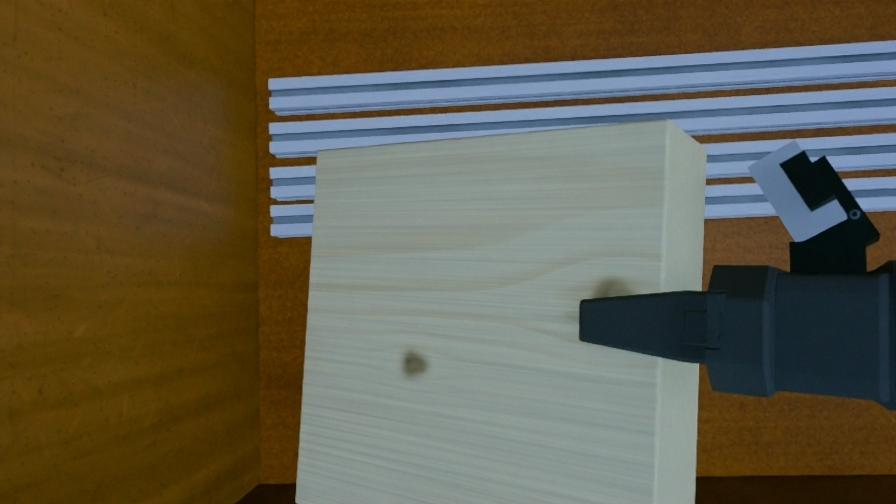

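Emit:
{"op": "move", "data": {
  "target": {"side":"right","x":0.51,"y":-0.11,"z":0.70,"quat_wxyz":[0.6324,0.3416,-0.3651,0.5917]},
  "min_time_s": 1.5
}}

Emit:
{"op": "move", "data": {
  "joints": {"right_shoulder_pitch_rad":-0.75},
  "min_time_s": 1
}}

Emit:
{"op": "move", "data": {
  "target": {"side":"right","x":0.52,"y":-0.11,"z":0.70,"quat_wxyz":[0.6324,0.3416,-0.3651,0.5917]},
  "min_time_s": 1.5,
  "cameras": ["head_camera"]
}}

Scene clock: 350.70 s.
Joint torques (N m): left_arm=[21 -0.26 0.73 8.85 -0.01 1.23 -0.04] | right_arm=[-6.39 -6.3 -11.03 -13.08 -3.82 -1.33 -0.41]
External joint torques (N m): left_arm=[-2.1 -0.65 0.68 -0.26 0.01 -0.26 -0.08] | right_arm=[-3.4 1.4 -4.69 -7.89 -3.26 -0.99 -0.45]
Wrist force (N): left_arm=[5.7 1.4 -5.8] | right_arm=[-24.0 1.7 -14.0]
Wrist torque (N m): left_arm=[-0.30 0.46 0.05] | right_arm=[-0.34 1.67 0.15]
Wrist force, peak (N): left_arm=[6.1 1.4 -6.8] | right_arm=[-25.2 0.5 -13.8]
move: done
base_odometry: x=+0.531 y=-0.167 heading=+0.020
lidar_m: 0.23 0.26 0.36 3.91 2.19 1.57 1.52 1.58 2.15 4.30 0.36 0.27
base_status: not commanded
joint_positions: torso_squat_rad=+0.673 torso_shift_rad=+0.413 torso_pitch_rad=+1.051 torso_yaw_rad=+0.000 left_shoulder_pitch_rad=+0.037 left_shoulder_roll_rad=+0.004 left_shoulder_yaw_rad=-0.043 left_elbow_rad=-0.196 left_forearm_roll_rad=-0.014 left_wrist_pitch_rad=+0.002 left_hand_roll_rad=+0.027 left_gripper_m=+0.099 right_shoulder_pitch_rad=-0.230 right_shoulder_roll_rad=-1.542 right_shoulder_yaw_rad=-0.094 right_elbow_rad=-2.411 right_forearm_roll_rad=-2.089 right_wrist_pitch_rad=+0.444 right_hand_roll_rad=+1.379 right_gripper_m=+0.074 head_pan_rad=+0.000 head_tilt_rad=+0.500
joint_status: all done
wheel_motors_off: 0
on_its_own: torso_squat_rad is held at +0.673, not at your +0.500; torso_shift_rad is held at +0.413, not at your +0.360
motor_effort: left_wheel=+0(1) right_wheel=-1(2)
chest: x=+0.2602 y=+0.0001 z=+0.9354 quat_wxyz=(+0.865, +0.000, +0.502, +0.000) (m; base frame)
left_hand: x=-0.2981 y=+0.2200 z=+0.5374 quat_wxyz=(+0.902, -0.005, +0.431, -0.007) (m; base frame)
right_hand: x=+0.5103 y=-0.1104 z=+0.6984 quat_wxyz=(+0.634, +0.341, -0.362, +0.593) (m; base frame)
right_hand_status: reached (checked arc, planned for 1.5 s): 2 mm and 0.5 deg off.
camera_calibration:
head_camera: T_world_to_cam=[[-0.0246213, -0.999503, -0.0196699, 0.0300504], [-0.996715, 0.0260616, -0.0766793, 0.572805], [0.0771538, 0.0177174, -0.996862, 0.923265], [0, 0, 0, 1]] pos_world=[0.50043, -0.00125057, 0.964881]
left_wrist_camera: T_world_to_cam=[[0.620658, 0.00941937, -0.784024, 0.603709], [0.366845, -0.887224, 0.279747, 0.183312], [-0.69297, -0.461243, -0.554118, 0.265197], [0, 0, 0, 1]] pos_world=[-0.258171, 0.279273, 0.568992]
right_wrist_camera: T_world_to_cam=[[-0.00521178, -0.483741, -0.875196, 0.559261], [-0.888251, -0.399774, 0.226254, 0.278183], [-0.459328, 0.778573, -0.4276, 0.691102], [0, 0, 0, 1]] pos_world=[0.567454, -0.156326, 0.722038]

Scene clock: 352.00 s.
Joint torques (N m): left_arm=[21.38 -0.55 0.41 9.02 0.05 1.38 0.01] | right_arm=[-14.82 -8.51 -13.26 -7.6 -3.28 -5.5 -0.48]
External joint torques (N m): left_arm=[-1.72 -0.94 0.36 -0.09 0.07 -0.11 -0.03] | right_arm=[-7.65 2.22 -4.67 -4.63 -2.87 -4.3 -0.51]
Wrist force (N): left_arm=[5.9 1.5 -5.9] | right_arm=[-22.9 13.7 -8.1]
Wrist torque (N m): left_arm=[-0.28 0.47 0.03] | right_arm=[0.63 1.67 0.15]
Wrist force, peak (N): left_arm=[6.5 0.6 -6.3] | right_arm=[-26.8 4.5 -13.9]
move: done
base_odometry: x=+0.531 y=-0.167 heading=+0.020
lidar_m: 0.24 0.25 0.36 3.89 2.18 1.58 1.52 1.60 2.16 4.31 0.37 0.26
base_status: not commanded
joint_positions: torso_squat_rad=+0.673 torso_shift_rad=+0.413 torso_pitch_rad=+1.051 torso_yaw_rad=+0.000 left_shoulder_pitch_rad=+0.037 left_shoulder_roll_rad=+0.004 left_shoulder_yaw_rad=-0.043 left_elbow_rad=-0.196 left_forearm_roll_rad=-0.014 left_wrist_pitch_rad=+0.002 left_hand_roll_rad=+0.027 left_gripper_m=+0.099 right_shoulder_pitch_rad=-0.748 right_shoulder_roll_rad=-1.542 right_shoulder_yaw_rad=-0.093 right_elbow_rad=-2.412 right_forearm_roll_rad=-2.089 right_wrist_pitch_rad=+0.445 right_hand_roll_rad=+1.379 right_gripper_m=+0.074 head_pan_rad=+0.000 head_tilt_rad=+0.500
joint_status: all done
wheel_motors_off: 0
on_its_own: torso_squat_rad is held at +0.673, not at your +0.500; torso_shift_rad is held at +0.413, not at your +0.360
motor_effort: left_wheel=+1(1) right_wheel=+2(2)
chest: x=+0.2602 y=+0.0001 z=+0.9354 quat_wxyz=(+0.865, +0.000, +0.502, +0.000) (m; base frame)
left_hand: x=-0.2981 y=+0.2200 z=+0.5374 quat_wxyz=(+0.902, -0.005, +0.432, -0.007) (m; base frame)
right_hand: x=+0.6020 y=-0.0568 z=+0.8327 quat_wxyz=(+0.473, +0.251, -0.532, +0.656) (m; base frame)
camera_calibration:
head_camera: T_world_to_cam=[[-0.0246198, -0.999503, -0.0196675, 0.0300473], [-0.996723, 0.0260582, -0.0765798, 0.572714], [0.0770543, 0.0177176, -0.996869, 0.923323], [0, 0, 0, 1]] pos_world=[0.500431, -0.00125058, 0.964882]
left_wrist_camera: T_world_to_cam=[[0.620629, 0.00948839, -0.784047, 0.603633], [0.366894, -0.887223, 0.279686, 0.183323], [-0.692971, -0.461243, -0.554118, 0.265266], [0, 0, 0, 1]] pos_world=[-0.258071, 0.279273, 0.568992]
right_wrist_camera: T_world_to_cam=[[0.455941, -0.329125, -0.826919, 0.394143], [-0.836673, -0.475308, -0.27214, 0.730374], [-0.303473, 0.81594, -0.492083, 0.711007], [0, 0, 0, 1]] pos_world=[0.64715, -0.103264, 0.874563]

Scene clock: 353.83 s.
Joint torques (N m): left_arm=[21.39 -0.21 0.84 9.11 -0.07 1.35 0.1] | right_arm=[-7.75 -3.12 -9.08 -12.38 -3.94 -2.01 -0.44]
External joint torques (N m): left_arm=[-1.71 -0.6 0.79 0 -0.05 -0.14 0.06] | right_arm=[-4.53 5.12 -2.44 -7.25 -3.33 -1.59 -0.48]
Wrist force (N): left_arm=[6.1 1.1 -5.9] | right_arm=[-24.6 1.1 -13.5]
Wrist torque (N m): left_arm=[-0.23 0.48 0.04] | right_arm=[-0.34 1.64 0.17]
Wrist force, peak (N): left_arm=[6.1 1.3 -6.3] | right_arm=[-25.5 5.4 -12.8]
move: done
base_odometry: x=+0.531 y=-0.167 heading=+0.020
lidar_m: 0.24 0.26 0.36 3.88 2.22 1.59 1.52 1.59 2.16 4.30 0.36 0.26
base_status: not commanded
joint_positions: torso_squat_rad=+0.673 torso_shift_rad=+0.413 torso_pitch_rad=+1.051 torso_yaw_rad=+0.000 left_shoulder_pitch_rad=+0.037 left_shoulder_roll_rad=+0.004 left_shoulder_yaw_rad=-0.043 left_elbow_rad=-0.196 left_forearm_roll_rad=-0.014 left_wrist_pitch_rad=+0.002 left_hand_roll_rad=+0.027 left_gripper_m=+0.099 right_shoulder_pitch_rad=-0.287 right_shoulder_roll_rad=-1.511 right_shoulder_yaw_rad=-0.082 right_elbow_rad=-2.385 right_forearm_roll_rad=-2.064 right_wrist_pitch_rad=+0.489 right_hand_roll_rad=+1.341 right_gripper_m=+0.074 head_pan_rad=+0.000 head_tilt_rad=+0.500
joint_status: all done
wheel_motors_off: 0
on_its_own: torso_squat_rad is held at +0.673, not at your +0.500; torso_shift_rad is held at +0.413, not at your +0.360
motor_effort: left_wheel=-1(2) right_wheel=+1(3)
chest: x=+0.2602 y=+0.0001 z=+0.9354 quat_wxyz=(+0.865, +0.000, +0.502, +0.000) (m; base frame)
left_hand: x=-0.2981 y=+0.2200 z=+0.5374 quat_wxyz=(+0.902, -0.005, +0.432, -0.007) (m; base frame)
right_hand: x=+0.5199 y=-0.1107 z=+0.6990 quat_wxyz=(+0.634, +0.341, -0.364, +0.592) (m; base frame)
right_hand_status: reached (checked arc, planned for 1.5 s): 1 mm and 0.3 deg off.
pictures: head_camera
camera_calibration:
head_camera: T_world_to_cam=[[-0.0246198, -0.999503, -0.0196675, 0.0300473], [-0.996723, 0.0260582, -0.0765798, 0.572714], [0.0770543, 0.0177176, -0.996869, 0.923323], [0, 0, 0, 1]] pos_world=[0.500431, -0.00125058, 0.964882]

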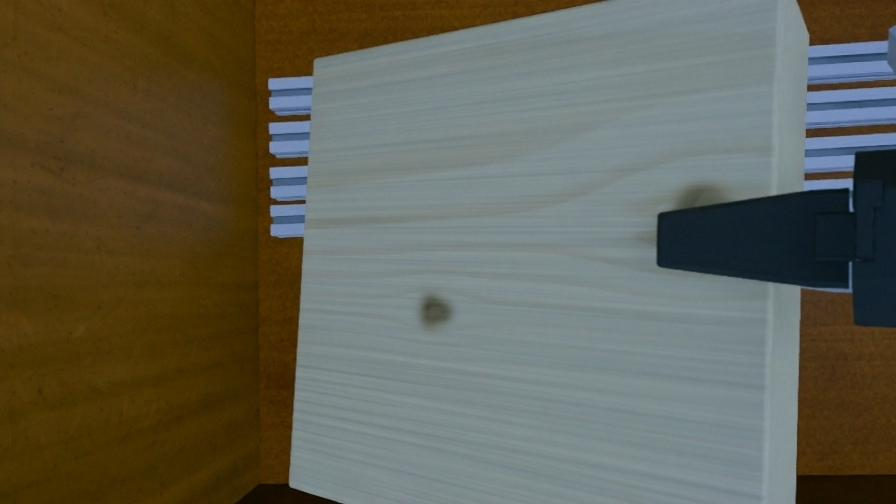

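Emit:
{"op": "move", "data": {
  "joints": {"torso_squat_rad":0.5,"torso_shift_rad":0.35,"torso_pitch_rad":0.9},
  "min_time_s": 2.5
}}

Emit:
{"op": "move", "data": {
  "target": {"side":"right","x":0.46,"y":-0.09,"z":0.82,"quat_wxyz":[0.6324,0.3416,-0.3651,0.5917]},
  "min_time_s": 1.5,
  "cameras": ["head_camera"]
}}

Scene clock: 387.43 s.
Joint torques (N m): left_arm=[18.71 -0.58 0.65 7.85 -0.1 1 0.04] | right_arm=[-9.23 -4.48 -10.81 -11.2 -3.88 -2.91 -0.56]
External joint torques (N m): left_arm=[-1.92 -0.96 0.6 -0.29 -0.09 -0.26 0.01] | right_arm=[-4.69 4.92 -3.27 -6.9 -3.33 -2.21 -0.6]
Wrist force (N): left_arm=[5.1 1.4 -6.1] | right_arm=[-23.8 5.6 -13.3]
Wrist torque (N m): left_arm=[-0.28 0.39 0.04] | right_arm=[-0.04 1.69 0.16]
Wrist force, peak (N): left_arm=[6.5 1.6 -6.6] | right_arm=[-24.7 3.3 -13.7]
move: done
base_odometry: x=+0.531 y=-0.167 heading=+0.020
lidar_m: 0.24 0.26 0.35 3.89 2.20 1.59 1.52 1.59 2.16 4.32 0.37 0.26
base_status: not commanded
joint_positions: torso_squat_rad=+0.500 torso_shift_rad=+0.350 torso_pitch_rad=+0.901 torso_yaw_rad=+0.000 left_shoulder_pitch_rad=+0.037 left_shoulder_roll_rad=+0.004 left_shoulder_yaw_rad=-0.043 left_elbow_rad=-0.196 left_forearm_roll_rad=-0.014 left_wrist_pitch_rad=+0.002 left_hand_roll_rad=+0.027 left_gripper_m=+0.099 right_shoulder_pitch_rad=-0.287 right_shoulder_roll_rad=-1.511 right_shoulder_yaw_rad=-0.082 right_elbow_rad=-2.385 right_forearm_roll_rad=-2.064 right_wrist_pitch_rad=+0.489 right_hand_roll_rad=+1.341 right_gripper_m=+0.074 head_pan_rad=+0.000 head_tilt_rad=+0.500
joint_status: all done
wheel_motors_off: 0
motor_effort: left_wheel=-1(2) right_wheel=-1(3)
chest: x=+0.2254 y=+0.0001 z=+1.0496 quat_wxyz=(+0.900, +0.000, +0.435, +0.000) (m; base frame)
left_hand: x=-0.2671 y=+0.2200 z=+0.5727 quat_wxyz=(+0.932, -0.004, +0.363, -0.008) (m; base frame)
right_hand: x=+0.5174 y=-0.1107 z=+0.8547 quat_wxyz=(+0.604, +0.295, -0.410, +0.616) (m; base frame)
camera_calibration:
head_camera: T_world_to_cam=[[-0.0214065, -0.999503, -0.0231287, 0.0343467], [-0.974078, 0.0260617, -0.224707, 0.697149], [0.225198, 0.017719, -0.974152, 0.982633], [0, 0, 0, 1]] pos_world=[0.458525, -0.00125057, 1.11468]
left_wrist_camera: T_world_to_cam=[[0.730809, 0.00940519, -0.682517, 0.58343], [0.320927, -0.887229, 0.331408, 0.120196], [-0.602432, -0.461234, -0.651413, 0.386179], [0, 0, 0, 1]] pos_world=[-0.232303, 0.279273, 0.609929]
right_wrist_camera: T_world_to_cam=[[0.126851, -0.481404, -0.867271, 0.621068], [-0.913008, -0.398421, 0.0876139, 0.380532], [-0.387717, 0.780712, -0.490066, 0.778022], [0, 0, 0, 1]] pos_world=[0.570298, -0.156815, 0.886576]

Scene clock: 389.27 s.
Joint torques (N m): left_arm=[18.65 -0.61 0.84 8.03 -0.03 0.98 0.01] | right_arm=[-9.59 -7.09 -8.26 -14.66 -3 -2.67 -0.37]
External joint torques (N m): left_arm=[-1.98 -0.99 0.79 -0.1 -0.01 -0.28 -0.03] | right_arm=[-6.14 1.97 -2.24 -8.83 -2.58 -2.03 -0.41]
Wrist force (N): left_arm=[5.1 1.6 -5.5] | right_arm=[-24.2 1.8 -13.9]
Wrist torque (N m): left_arm=[-0.31 0.41 0.04] | right_arm=[-0.35 1.73 0.15]
Wrist force, peak (N): left_arm=[6.5 1.8 -6.9] | right_arm=[-24.9 3.9 -14.0]
move: done
base_odometry: x=+0.531 y=-0.167 heading=+0.020
lidar_m: 0.25 0.26 0.34 3.88 2.20 1.58 1.52 1.60 2.15 4.30 0.36 0.27
base_status: not commanded
joint_positions: torso_squat_rad=+0.500 torso_shift_rad=+0.350 torso_pitch_rad=+0.901 torso_yaw_rad=+0.000 left_shoulder_pitch_rad=+0.037 left_shoulder_roll_rad=+0.004 left_shoulder_yaw_rad=-0.043 left_elbow_rad=-0.196 left_forearm_roll_rad=-0.014 left_wrist_pitch_rad=+0.002 left_hand_roll_rad=+0.027 left_gripper_m=+0.099 right_shoulder_pitch_rad=-0.337 right_shoulder_roll_rad=-1.512 right_shoulder_yaw_rad=+0.198 right_elbow_rad=-2.451 right_forearm_roll_rad=-1.889 right_wrist_pitch_rad=+0.386 right_hand_roll_rad=+1.204 right_gripper_m=+0.074 head_pan_rad=+0.000 head_tilt_rad=+0.500
joint_status: all done
wheel_motors_off: 0
motor_effort: left_wheel=-2(2) right_wheel=+1(3)
chest: x=+0.2254 y=+0.0001 z=+1.0496 quat_wxyz=(+0.900, +0.000, +0.435, +0.000) (m; base frame)
left_hand: x=-0.2671 y=+0.2200 z=+0.5727 quat_wxyz=(+0.932, -0.004, +0.363, -0.008) (m; base frame)
right_hand: x=+0.4600 y=-0.0909 z=+0.8189 quat_wxyz=(+0.633, +0.341, -0.364, +0.592) (m; base frame)
right_hand_status: reached (checked arc, planned for 1.5 s): 1 mm and 0.1 deg off.
pictures: head_camera
camera_calibration:
head_camera: T_world_to_cam=[[-0.0214027, -0.999503, -0.0231279, 0.034344], [-0.974078, 0.0260579, -0.224707, 0.697149], [0.225199, 0.0177191, -0.974152, 0.982633], [0, 0, 0, 1]] pos_world=[0.458525, -0.00125058, 1.11468]

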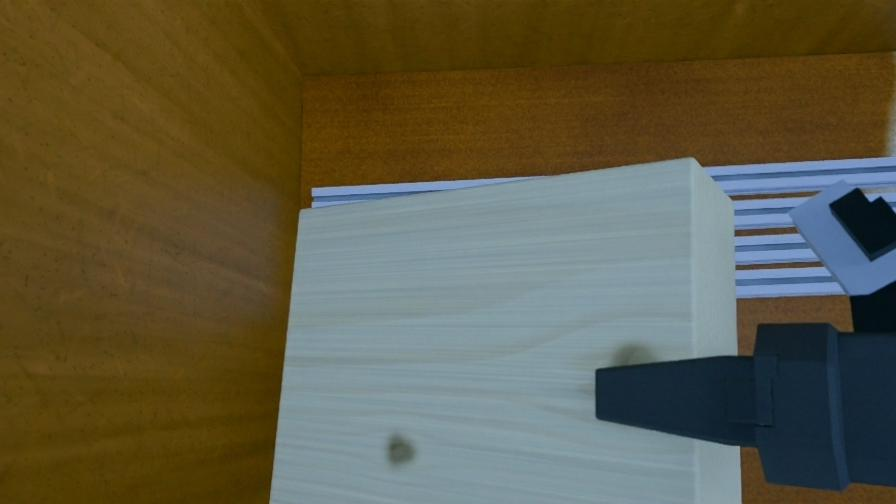

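Emit:
{"op": "move", "data": {
  "base": {"x_m_s":-0.2,"for_s":2.5}
}}

Emit:
{"op": "move", "data": {
  "target": {"side":"right","x":0.5,"y":-0.12,"z":0.74,"quat_wxyz":[0.6324,0.3416,-0.3651,0.5917]},
  "min_time_s": 1.5
}}

Emit:
{"op": "move", "data": {
  "joints": {"right_shoulder_pitch_rad":-0.76,"right_shoulder_roll_rad":-1.6,"right_shoulder_yaw_rad":0.75,"right_elbow_rad":-2.3,"right_forearm_roll_rad":-1.31,"right_wrist_pitch_rad":0.0,"right_hand_roll_rad":0.72},
  "min_time_s": 3,
  "cameras": ["head_camera"]
}}

Scene clock: 395.73 s.
Joint torques (N m): left_arm=[18.49 -0.57 0.93 8.01 -0.12 1.03 -0.04] | right_arm=[-8.97 -6.5 -8.66 -14.53 -3.11 -2.78 -0.44]
External joint torques (N m): left_arm=[-2.14 -0.95 0.88 -0.12 -0.1 -0.24 -0.08] | right_arm=[-5.52 2.56 -2.63 -8.71 -2.69 -2.14 -0.48]
Wrist force (N): left_arm=[5.3 1.8 -6.3] | right_arm=[-24.6 1.6 -13.4]
Wrist torque (N m): left_arm=[-0.32 0.45 0.05] | right_arm=[-0.43 1.71 0.15]
Wrist force, peak (N): left_arm=[5.7 1.2 -7.3] | right_arm=[-25.0 -0.6 -14.5]
move: done
base_odometry: x=+0.031 y=-0.176 heading=+0.019
lidar_m: 0.75 0.78 1.70 4.22 1.46 1.07 1.01 1.06 1.45 3.85 1.08 0.79
base_status: done (sent for 2.5 of 2.5 s)
joint_positions: torso_squat_rad=+0.500 torso_shift_rad=+0.350 torso_pitch_rad=+0.901 torso_yaw_rad=+0.000 left_shoulder_pitch_rad=+0.037 left_shoulder_roll_rad=+0.004 left_shoulder_yaw_rad=-0.043 left_elbow_rad=-0.196 left_forearm_roll_rad=-0.014 left_wrist_pitch_rad=+0.002 left_hand_roll_rad=+0.027 left_gripper_m=+0.099 right_shoulder_pitch_rad=-0.337 right_shoulder_roll_rad=-1.513 right_shoulder_yaw_rad=+0.199 right_elbow_rad=-2.451 right_forearm_roll_rad=-1.889 right_wrist_pitch_rad=+0.386 right_hand_roll_rad=+1.204 right_gripper_m=+0.074 head_pan_rad=+0.000 head_tilt_rad=+0.500
joint_status: not commanded
wheel_motors_off: 0
motor_effort: left_wheel=-11(23) right_wheel=+10(28)
chest: x=+0.2254 y=+0.0001 z=+1.0497 quat_wxyz=(+0.900, +0.000, +0.435, +0.000) (m; base frame)
left_hand: x=-0.2671 y=+0.2200 z=+0.5727 quat_wxyz=(+0.932, -0.004, +0.363, -0.008) (m; base frame)
right_hand: x=+0.4599 y=-0.0909 z=+0.8190 quat_wxyz=(+0.633, +0.341, -0.364, +0.592) (m; base frame)
camera_calibration:
head_camera: T_world_to_cam=[[-0.0213803, -0.999502, -0.023229, 0.0344463], [-0.974034, 0.0260622, -0.224895, 0.697263], [0.225389, 0.0178175, -0.974106, 0.982614], [0, 0, 0, 1]] pos_world=[0.458425, -0.00125082, 1.11478]
left_wrist_camera: T_world_to_cam=[[0.730893, 0.0094717, -0.682426, 0.583375], [0.320927, -0.887229, 0.331406, 0.120197], [-0.602329, -0.461231, -0.65151, 0.386261], [0, 0, 0, 1]] pos_world=[-0.232303, 0.279273, 0.609929]
right_wrist_camera: T_world_to_cam=[[-0.00402472, -0.479202, -0.877695, 0.675884], [-0.889705, -0.398975, 0.221911, 0.21828], [-0.456519, 0.781783, -0.424742, 0.701059], [0, 0, 0, 1]] pos_world=[0.516971, -0.137103, 0.842551]

Scene clock: 397.57 s.
Joint torques (N m): left_arm=[18.87 -0.45 1.06 7.91 -0.15 1.15 0.05] | right_arm=[-10.83 -6.56 -9.4 -13.82 -5.17 0 -0.17]
External joint torques (N m): left_arm=[-1.76 -0.83 1.01 -0.22 -0.14 -0.12 0.01] | right_arm=[-6.84 4.02 -2.67 -7.94 -4.31 0.09 -0.22]
Wrist force (N): left_arm=[5.5 1.3 -6.5] | right_arm=[-23.7 1.2 -13.6]
Wrist torque (N m): left_arm=[-0.33 0.45 0.05] | right_arm=[-0.40 1.71 0.19]
Wrist force, peak (N): left_arm=[5.9 0.7 -6.9] | right_arm=[-24.8 1.1 -14.8]
move: done
base_odometry: x=+0.031 y=-0.176 heading=+0.019
lidar_m: 0.75 0.78 1.71 4.22 1.47 1.06 1.01 1.08 1.45 3.85 1.08 0.78
base_status: not commanded
joint_positions: torso_squat_rad=+0.500 torso_shift_rad=+0.350 torso_pitch_rad=+0.901 torso_yaw_rad=+0.000 left_shoulder_pitch_rad=+0.037 left_shoulder_roll_rad=+0.004 left_shoulder_yaw_rad=-0.043 left_elbow_rad=-0.196 left_forearm_roll_rad=-0.014 left_wrist_pitch_rad=+0.002 left_hand_roll_rad=+0.027 left_gripper_m=+0.099 right_shoulder_pitch_rad=-0.509 right_shoulder_roll_rad=-1.254 right_shoulder_yaw_rad=+0.310 right_elbow_rad=-2.047 right_forearm_roll_rad=-2.030 right_wrist_pitch_rad=+0.644 right_hand_roll_rad=+1.542 right_gripper_m=+0.074 head_pan_rad=+0.000 head_tilt_rad=+0.500
joint_status: all done
wheel_motors_off: 0
motor_effort: left_wheel=-12(12) right_wheel=+9(13)
chest: x=+0.2254 y=+0.0001 z=+1.0497 quat_wxyz=(+0.900, +0.000, +0.435, +0.000) (m; base frame)
left_hand: x=-0.2671 y=+0.2200 z=+0.5727 quat_wxyz=(+0.932, -0.004, +0.363, -0.008) (m; base frame)
right_hand: x=+0.4995 y=-0.1210 z=+0.7388 quat_wxyz=(+0.634, +0.341, -0.364, +0.592) (m; base frame)
right_hand_status: reached (checked arc, planned for 1.5 s): 2 mm and 0.2 deg off.
camera_calibration:
head_camera: T_world_to_cam=[[-0.0213803, -0.999502, -0.023229, 0.0344463], [-0.974034, 0.0260622, -0.224895, 0.697263], [0.225389, 0.0178175, -0.974106, 0.982614], [0, 0, 0, 1]] pos_world=[0.458425, -0.00125082, 1.11478]
left_wrist_camera: T_world_to_cam=[[0.730893, 0.0094717, -0.682426, 0.583375], [0.320927, -0.887229, 0.331406, 0.120197], [-0.602329, -0.461231, -0.65151, 0.386261], [0, 0, 0, 1]] pos_world=[-0.232303, 0.279273, 0.609929]
right_wrist_camera: T_world_to_cam=[[-0.00472976, -0.481044, -0.876684, 0.590619], [-0.889789, -0.398056, 0.223218, 0.258478], [-0.456347, 0.78112, -0.426145, 0.709515], [0, 0, 0, 1]] pos_world=[0.55657, -0.167214, 0.762446]

Scene clock: 400.87 s.
Joint torques (N m): left_arm=[18.75 -0.54 0.58 8.09 -0.16 1.15 0.03] | right_arm=[-13.62 -10.92 -10.72 -14.09 -0.06 -6.64 -0.55]
External joint torques (N m): left_arm=[-1.88 -0.93 0.53 -0.04 -0.14 -0.12 -0.01] | right_arm=[-8.05 0.73 -4.29 -8.7 -0.26 -5.18 -0.59]
Wrist force (N): left_arm=[5.8 1.1 -6.3] | right_arm=[-22.7 6.1 -14.6]
Wrist torque (N m): left_arm=[-0.22 0.52 0.07] | right_arm=[-0.03 1.69 0.14]
Wrist force, peak (N): left_arm=[5.7 1.0 -7.1] | right_arm=[-22.9 3.3 -16.6]
move: done
base_odometry: x=+0.031 y=-0.176 heading=+0.019
lidar_m: 0.74 0.78 1.72 4.21 1.48 1.07 1.01 1.06 1.45 3.86 1.10 0.80
base_status: not commanded
joint_positions: torso_squat_rad=+0.500 torso_shift_rad=+0.350 torso_pitch_rad=+0.901 torso_yaw_rad=+0.000 left_shoulder_pitch_rad=+0.037 left_shoulder_roll_rad=+0.004 left_shoulder_yaw_rad=-0.043 left_elbow_rad=-0.196 left_forearm_roll_rad=-0.014 left_wrist_pitch_rad=+0.002 left_hand_roll_rad=+0.027 left_gripper_m=+0.099 right_shoulder_pitch_rad=-0.758 right_shoulder_roll_rad=-1.600 right_shoulder_yaw_rad=+0.751 right_elbow_rad=-2.298 right_forearm_roll_rad=-1.310 right_wrist_pitch_rad=+0.001 right_hand_roll_rad=+0.720 right_gripper_m=+0.074 head_pan_rad=+0.000 head_tilt_rad=+0.500
joint_status: all done
wheel_motors_off: 0
motor_effort: left_wheel=-12(12) right_wheel=+11(13)
chest: x=+0.2254 y=+0.0001 z=+1.0497 quat_wxyz=(+0.900, +0.000, +0.435, +0.000) (m; base frame)
left_hand: x=-0.2671 y=+0.2200 z=+0.5727 quat_wxyz=(+0.932, -0.004, +0.363, -0.008) (m; base frame)
right_hand: x=+0.5202 y=-0.1082 z=+0.7729 quat_wxyz=(+0.659, +0.242, -0.423, +0.573) (m; base frame)
pictures: head_camera
camera_calibration:
head_camera: T_world_to_cam=[[-0.0213803, -0.999502, -0.023229, 0.0344463], [-0.974034, 0.0260622, -0.224895, 0.697263], [0.225389, 0.0178175, -0.974106, 0.982614], [0, 0, 0, 1]] pos_world=[0.458425, -0.00125082, 1.11478]

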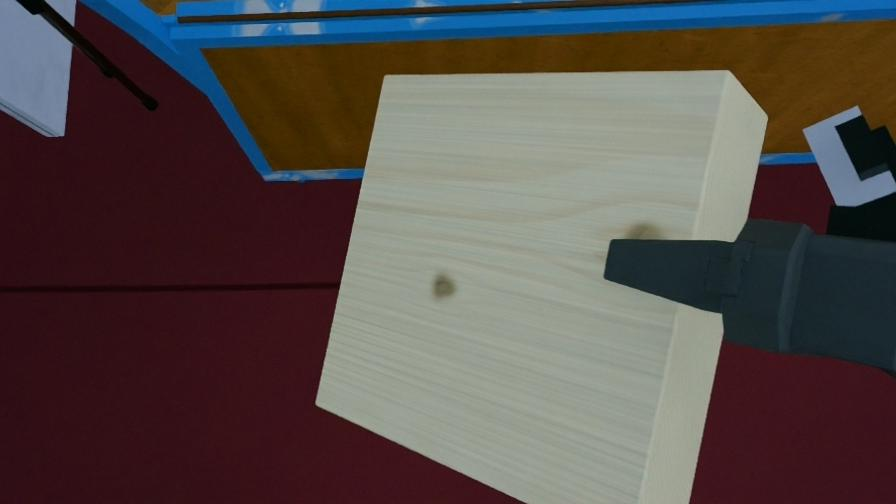

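Emit:
{"op": "move", "data": {
  "joints": {"torso_squat_rad":0.5,"torso_shift_rad":0.32,"torso_pitch_rad":1.05,"right_shoulder_pitch_rad":-1.19,"right_shoulder_roll_rad":-1.75,"right_shoulder_yaw_rad":1.4,"right_elbow_rad":-2.4,"right_forearm_roll_rad":-0.728,"right_wrist_pitch_rad":-0.384,"right_hand_roll_rad":0.242},
  "min_time_s": 3.5,
  "cameras": ["head_camera"]
}}

Scene clock: 405.93 s.
Joint torques (N m): left_arm=[21.24 -0.19 0.89 9.09 -0.02 1.36 0.13] | right_arm=[-8.45 -9.56 -5.26 -17.65 0.84 -8.5 -0.47]
External joint torques (N m): left_arm=[-1.86 -0.58 0.84 -0.02 -0.01 -0.12 0.09] | right_arm=[-5.04 1.84 -1.9 -11.11 0.46 -6.75 -0.52]
Wrist force (N): left_arm=[5.8 1.6 -5.8] | right_arm=[-26.4 0.5 -9.5]
Wrist torque (N m): left_arm=[-0.28 0.41 0.04] | right_arm=[-0.42 1.83 0.19]
Wrist force, peak (N): left_arm=[5.7 1.9 -6.8] | right_arm=[-24.1 6.5 -14.5]
move: done
base_odometry: x=+0.031 y=-0.176 heading=+0.019
lidar_m: 0.74 0.78 1.72 4.20 1.47 1.06 1.01 1.07 1.45 3.85 1.08 0.79
base_status: not commanded
joint_positions: torso_squat_rad=+0.500 torso_shift_rad=+0.320 torso_pitch_rad=+1.051 torso_yaw_rad=+0.000 left_shoulder_pitch_rad=+0.037 left_shoulder_roll_rad=+0.004 left_shoulder_yaw_rad=-0.043 left_elbow_rad=-0.196 left_forearm_roll_rad=-0.014 left_wrist_pitch_rad=+0.002 left_hand_roll_rad=+0.027 left_gripper_m=+0.099 right_shoulder_pitch_rad=-1.189 right_shoulder_roll_rad=-1.750 right_shoulder_yaw_rad=+1.400 right_elbow_rad=-2.397 right_forearm_roll_rad=-0.728 right_wrist_pitch_rad=-0.382 right_hand_roll_rad=+0.242 right_gripper_m=+0.074 head_pan_rad=+0.000 head_tilt_rad=+0.500
joint_status: all done
wheel_motors_off: 0
motor_effort: left_wheel=-12(12) right_wheel=+11(13)
chest: x=+0.2340 y=+0.0001 z=+1.0173 quat_wxyz=(+0.865, +0.000, +0.502, +0.000) (m; base frame)
left_hand: x=-0.3242 y=+0.2200 z=+0.6193 quat_wxyz=(+0.902, -0.005, +0.431, -0.007) (m; base frame)
right_hand: x=+0.4116 y=-0.0870 z=+0.7605 quat_wxyz=(+0.608, +0.401, -0.410, +0.548) (m; base frame)
pictures: head_camera
camera_calibration:
head_camera: T_world_to_cam=[[-0.0246073, -0.999502, -0.0197739, 0.0311222], [-0.9967, 0.0260592, -0.0768759, 0.553185], [0.0773529, 0.0178169, -0.996845, 1.00702], [0, 0, 0, 1]] pos_world=[0.47423, -0.00125082, 1.04698]

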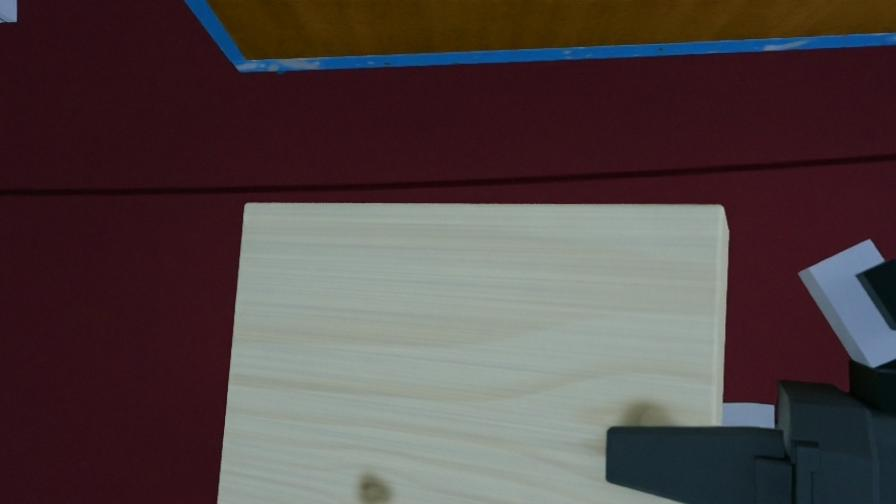

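Emit:
{"op": "move", "data": {
  "target": {"side":"right","x":0.415,"y":-0.09,"z":0.79,"quat_wxyz":[0.5982,0.3919,-0.4188,0.5598]},
  "min_time_s": 1.5,
  "cameras": ["head_camera"]
}}

Scene clock: 408.97 s.
Joint torques (N m): left_arm=[20.87 -0.47 0.84 8.85 -0.08 1.25 -0.05] | right_arm=[-8.64 -9.55 -8.66 -17.34 0.31 -8.49 -0.04]
External joint torques (N m): left_arm=[-2.22 -0.86 0.78 -0.26 -0.06 -0.23 -0.09] | right_arm=[-5.25 1.98 -5.22 -11.01 -0.05 -6.72 -0.08]
Wrist force (N): left_arm=[5.1 0.8 -5.6] | right_arm=[-26.4 1.4 -9.3]
Wrist torque (N m): left_arm=[-0.24 0.39 0.00] | right_arm=[-0.30 1.82 0.21]
Wrist force, peak (N): left_arm=[6.7 1.8 -5.8] | right_arm=[-26.9 0.9 -9.9]
move: done
base_odometry: x=+0.031 y=-0.176 heading=+0.019
lidar_m: 0.74 0.78 1.71 4.22 1.47 1.07 1.01 1.08 1.46 3.86 1.08 0.79
base_status: not commanded
joint_positions: torso_squat_rad=+0.500 torso_shift_rad=+0.320 torso_pitch_rad=+1.051 torso_yaw_rad=+0.000 left_shoulder_pitch_rad=+0.037 left_shoulder_roll_rad=+0.004 left_shoulder_yaw_rad=-0.043 left_elbow_rad=-0.196 left_forearm_roll_rad=-0.014 left_wrist_pitch_rad=+0.002 left_hand_roll_rad=+0.027 left_gripper_m=+0.099 right_shoulder_pitch_rad=-1.202 right_shoulder_roll_rad=-1.860 right_shoulder_yaw_rad=+1.378 right_elbow_rad=-2.492 right_forearm_roll_rad=-0.748 right_wrist_pitch_rad=-0.382 right_hand_roll_rad=+0.257 right_gripper_m=+0.074 head_pan_rad=+0.000 head_tilt_rad=+0.500
joint_status: all done
wheel_motors_off: 0
motor_effort: left_wheel=-12(12) right_wheel=+10(13)
chest: x=+0.2340 y=+0.0001 z=+1.0173 quat_wxyz=(+0.865, +0.000, +0.502, +0.000) (m; base frame)
left_hand: x=-0.3242 y=+0.2200 z=+0.6193 quat_wxyz=(+0.902, -0.005, +0.431, -0.007) (m; base frame)
right_hand: x=+0.4149 y=-0.0910 z=+0.7883 quat_wxyz=(+0.600, +0.391, -0.417, +0.560) (m; base frame)
right_hand_status: reached (checked arc, planned for 1.5 s): 2 mm and 0.3 deg off.
pictures: head_camera
camera_calibration:
head_camera: T_world_to_cam=[[-0.0246073, -0.999502, -0.0197739, 0.0311222], [-0.9967, 0.0260592, -0.0768759, 0.553185], [0.0773529, 0.0178169, -0.996845, 1.00702], [0, 0, 0, 1]] pos_world=[0.47423, -0.00125082, 1.04698]

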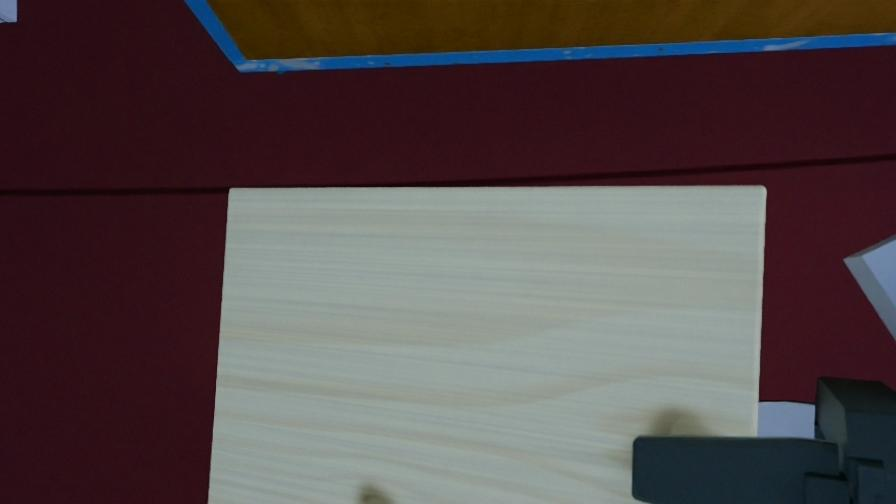

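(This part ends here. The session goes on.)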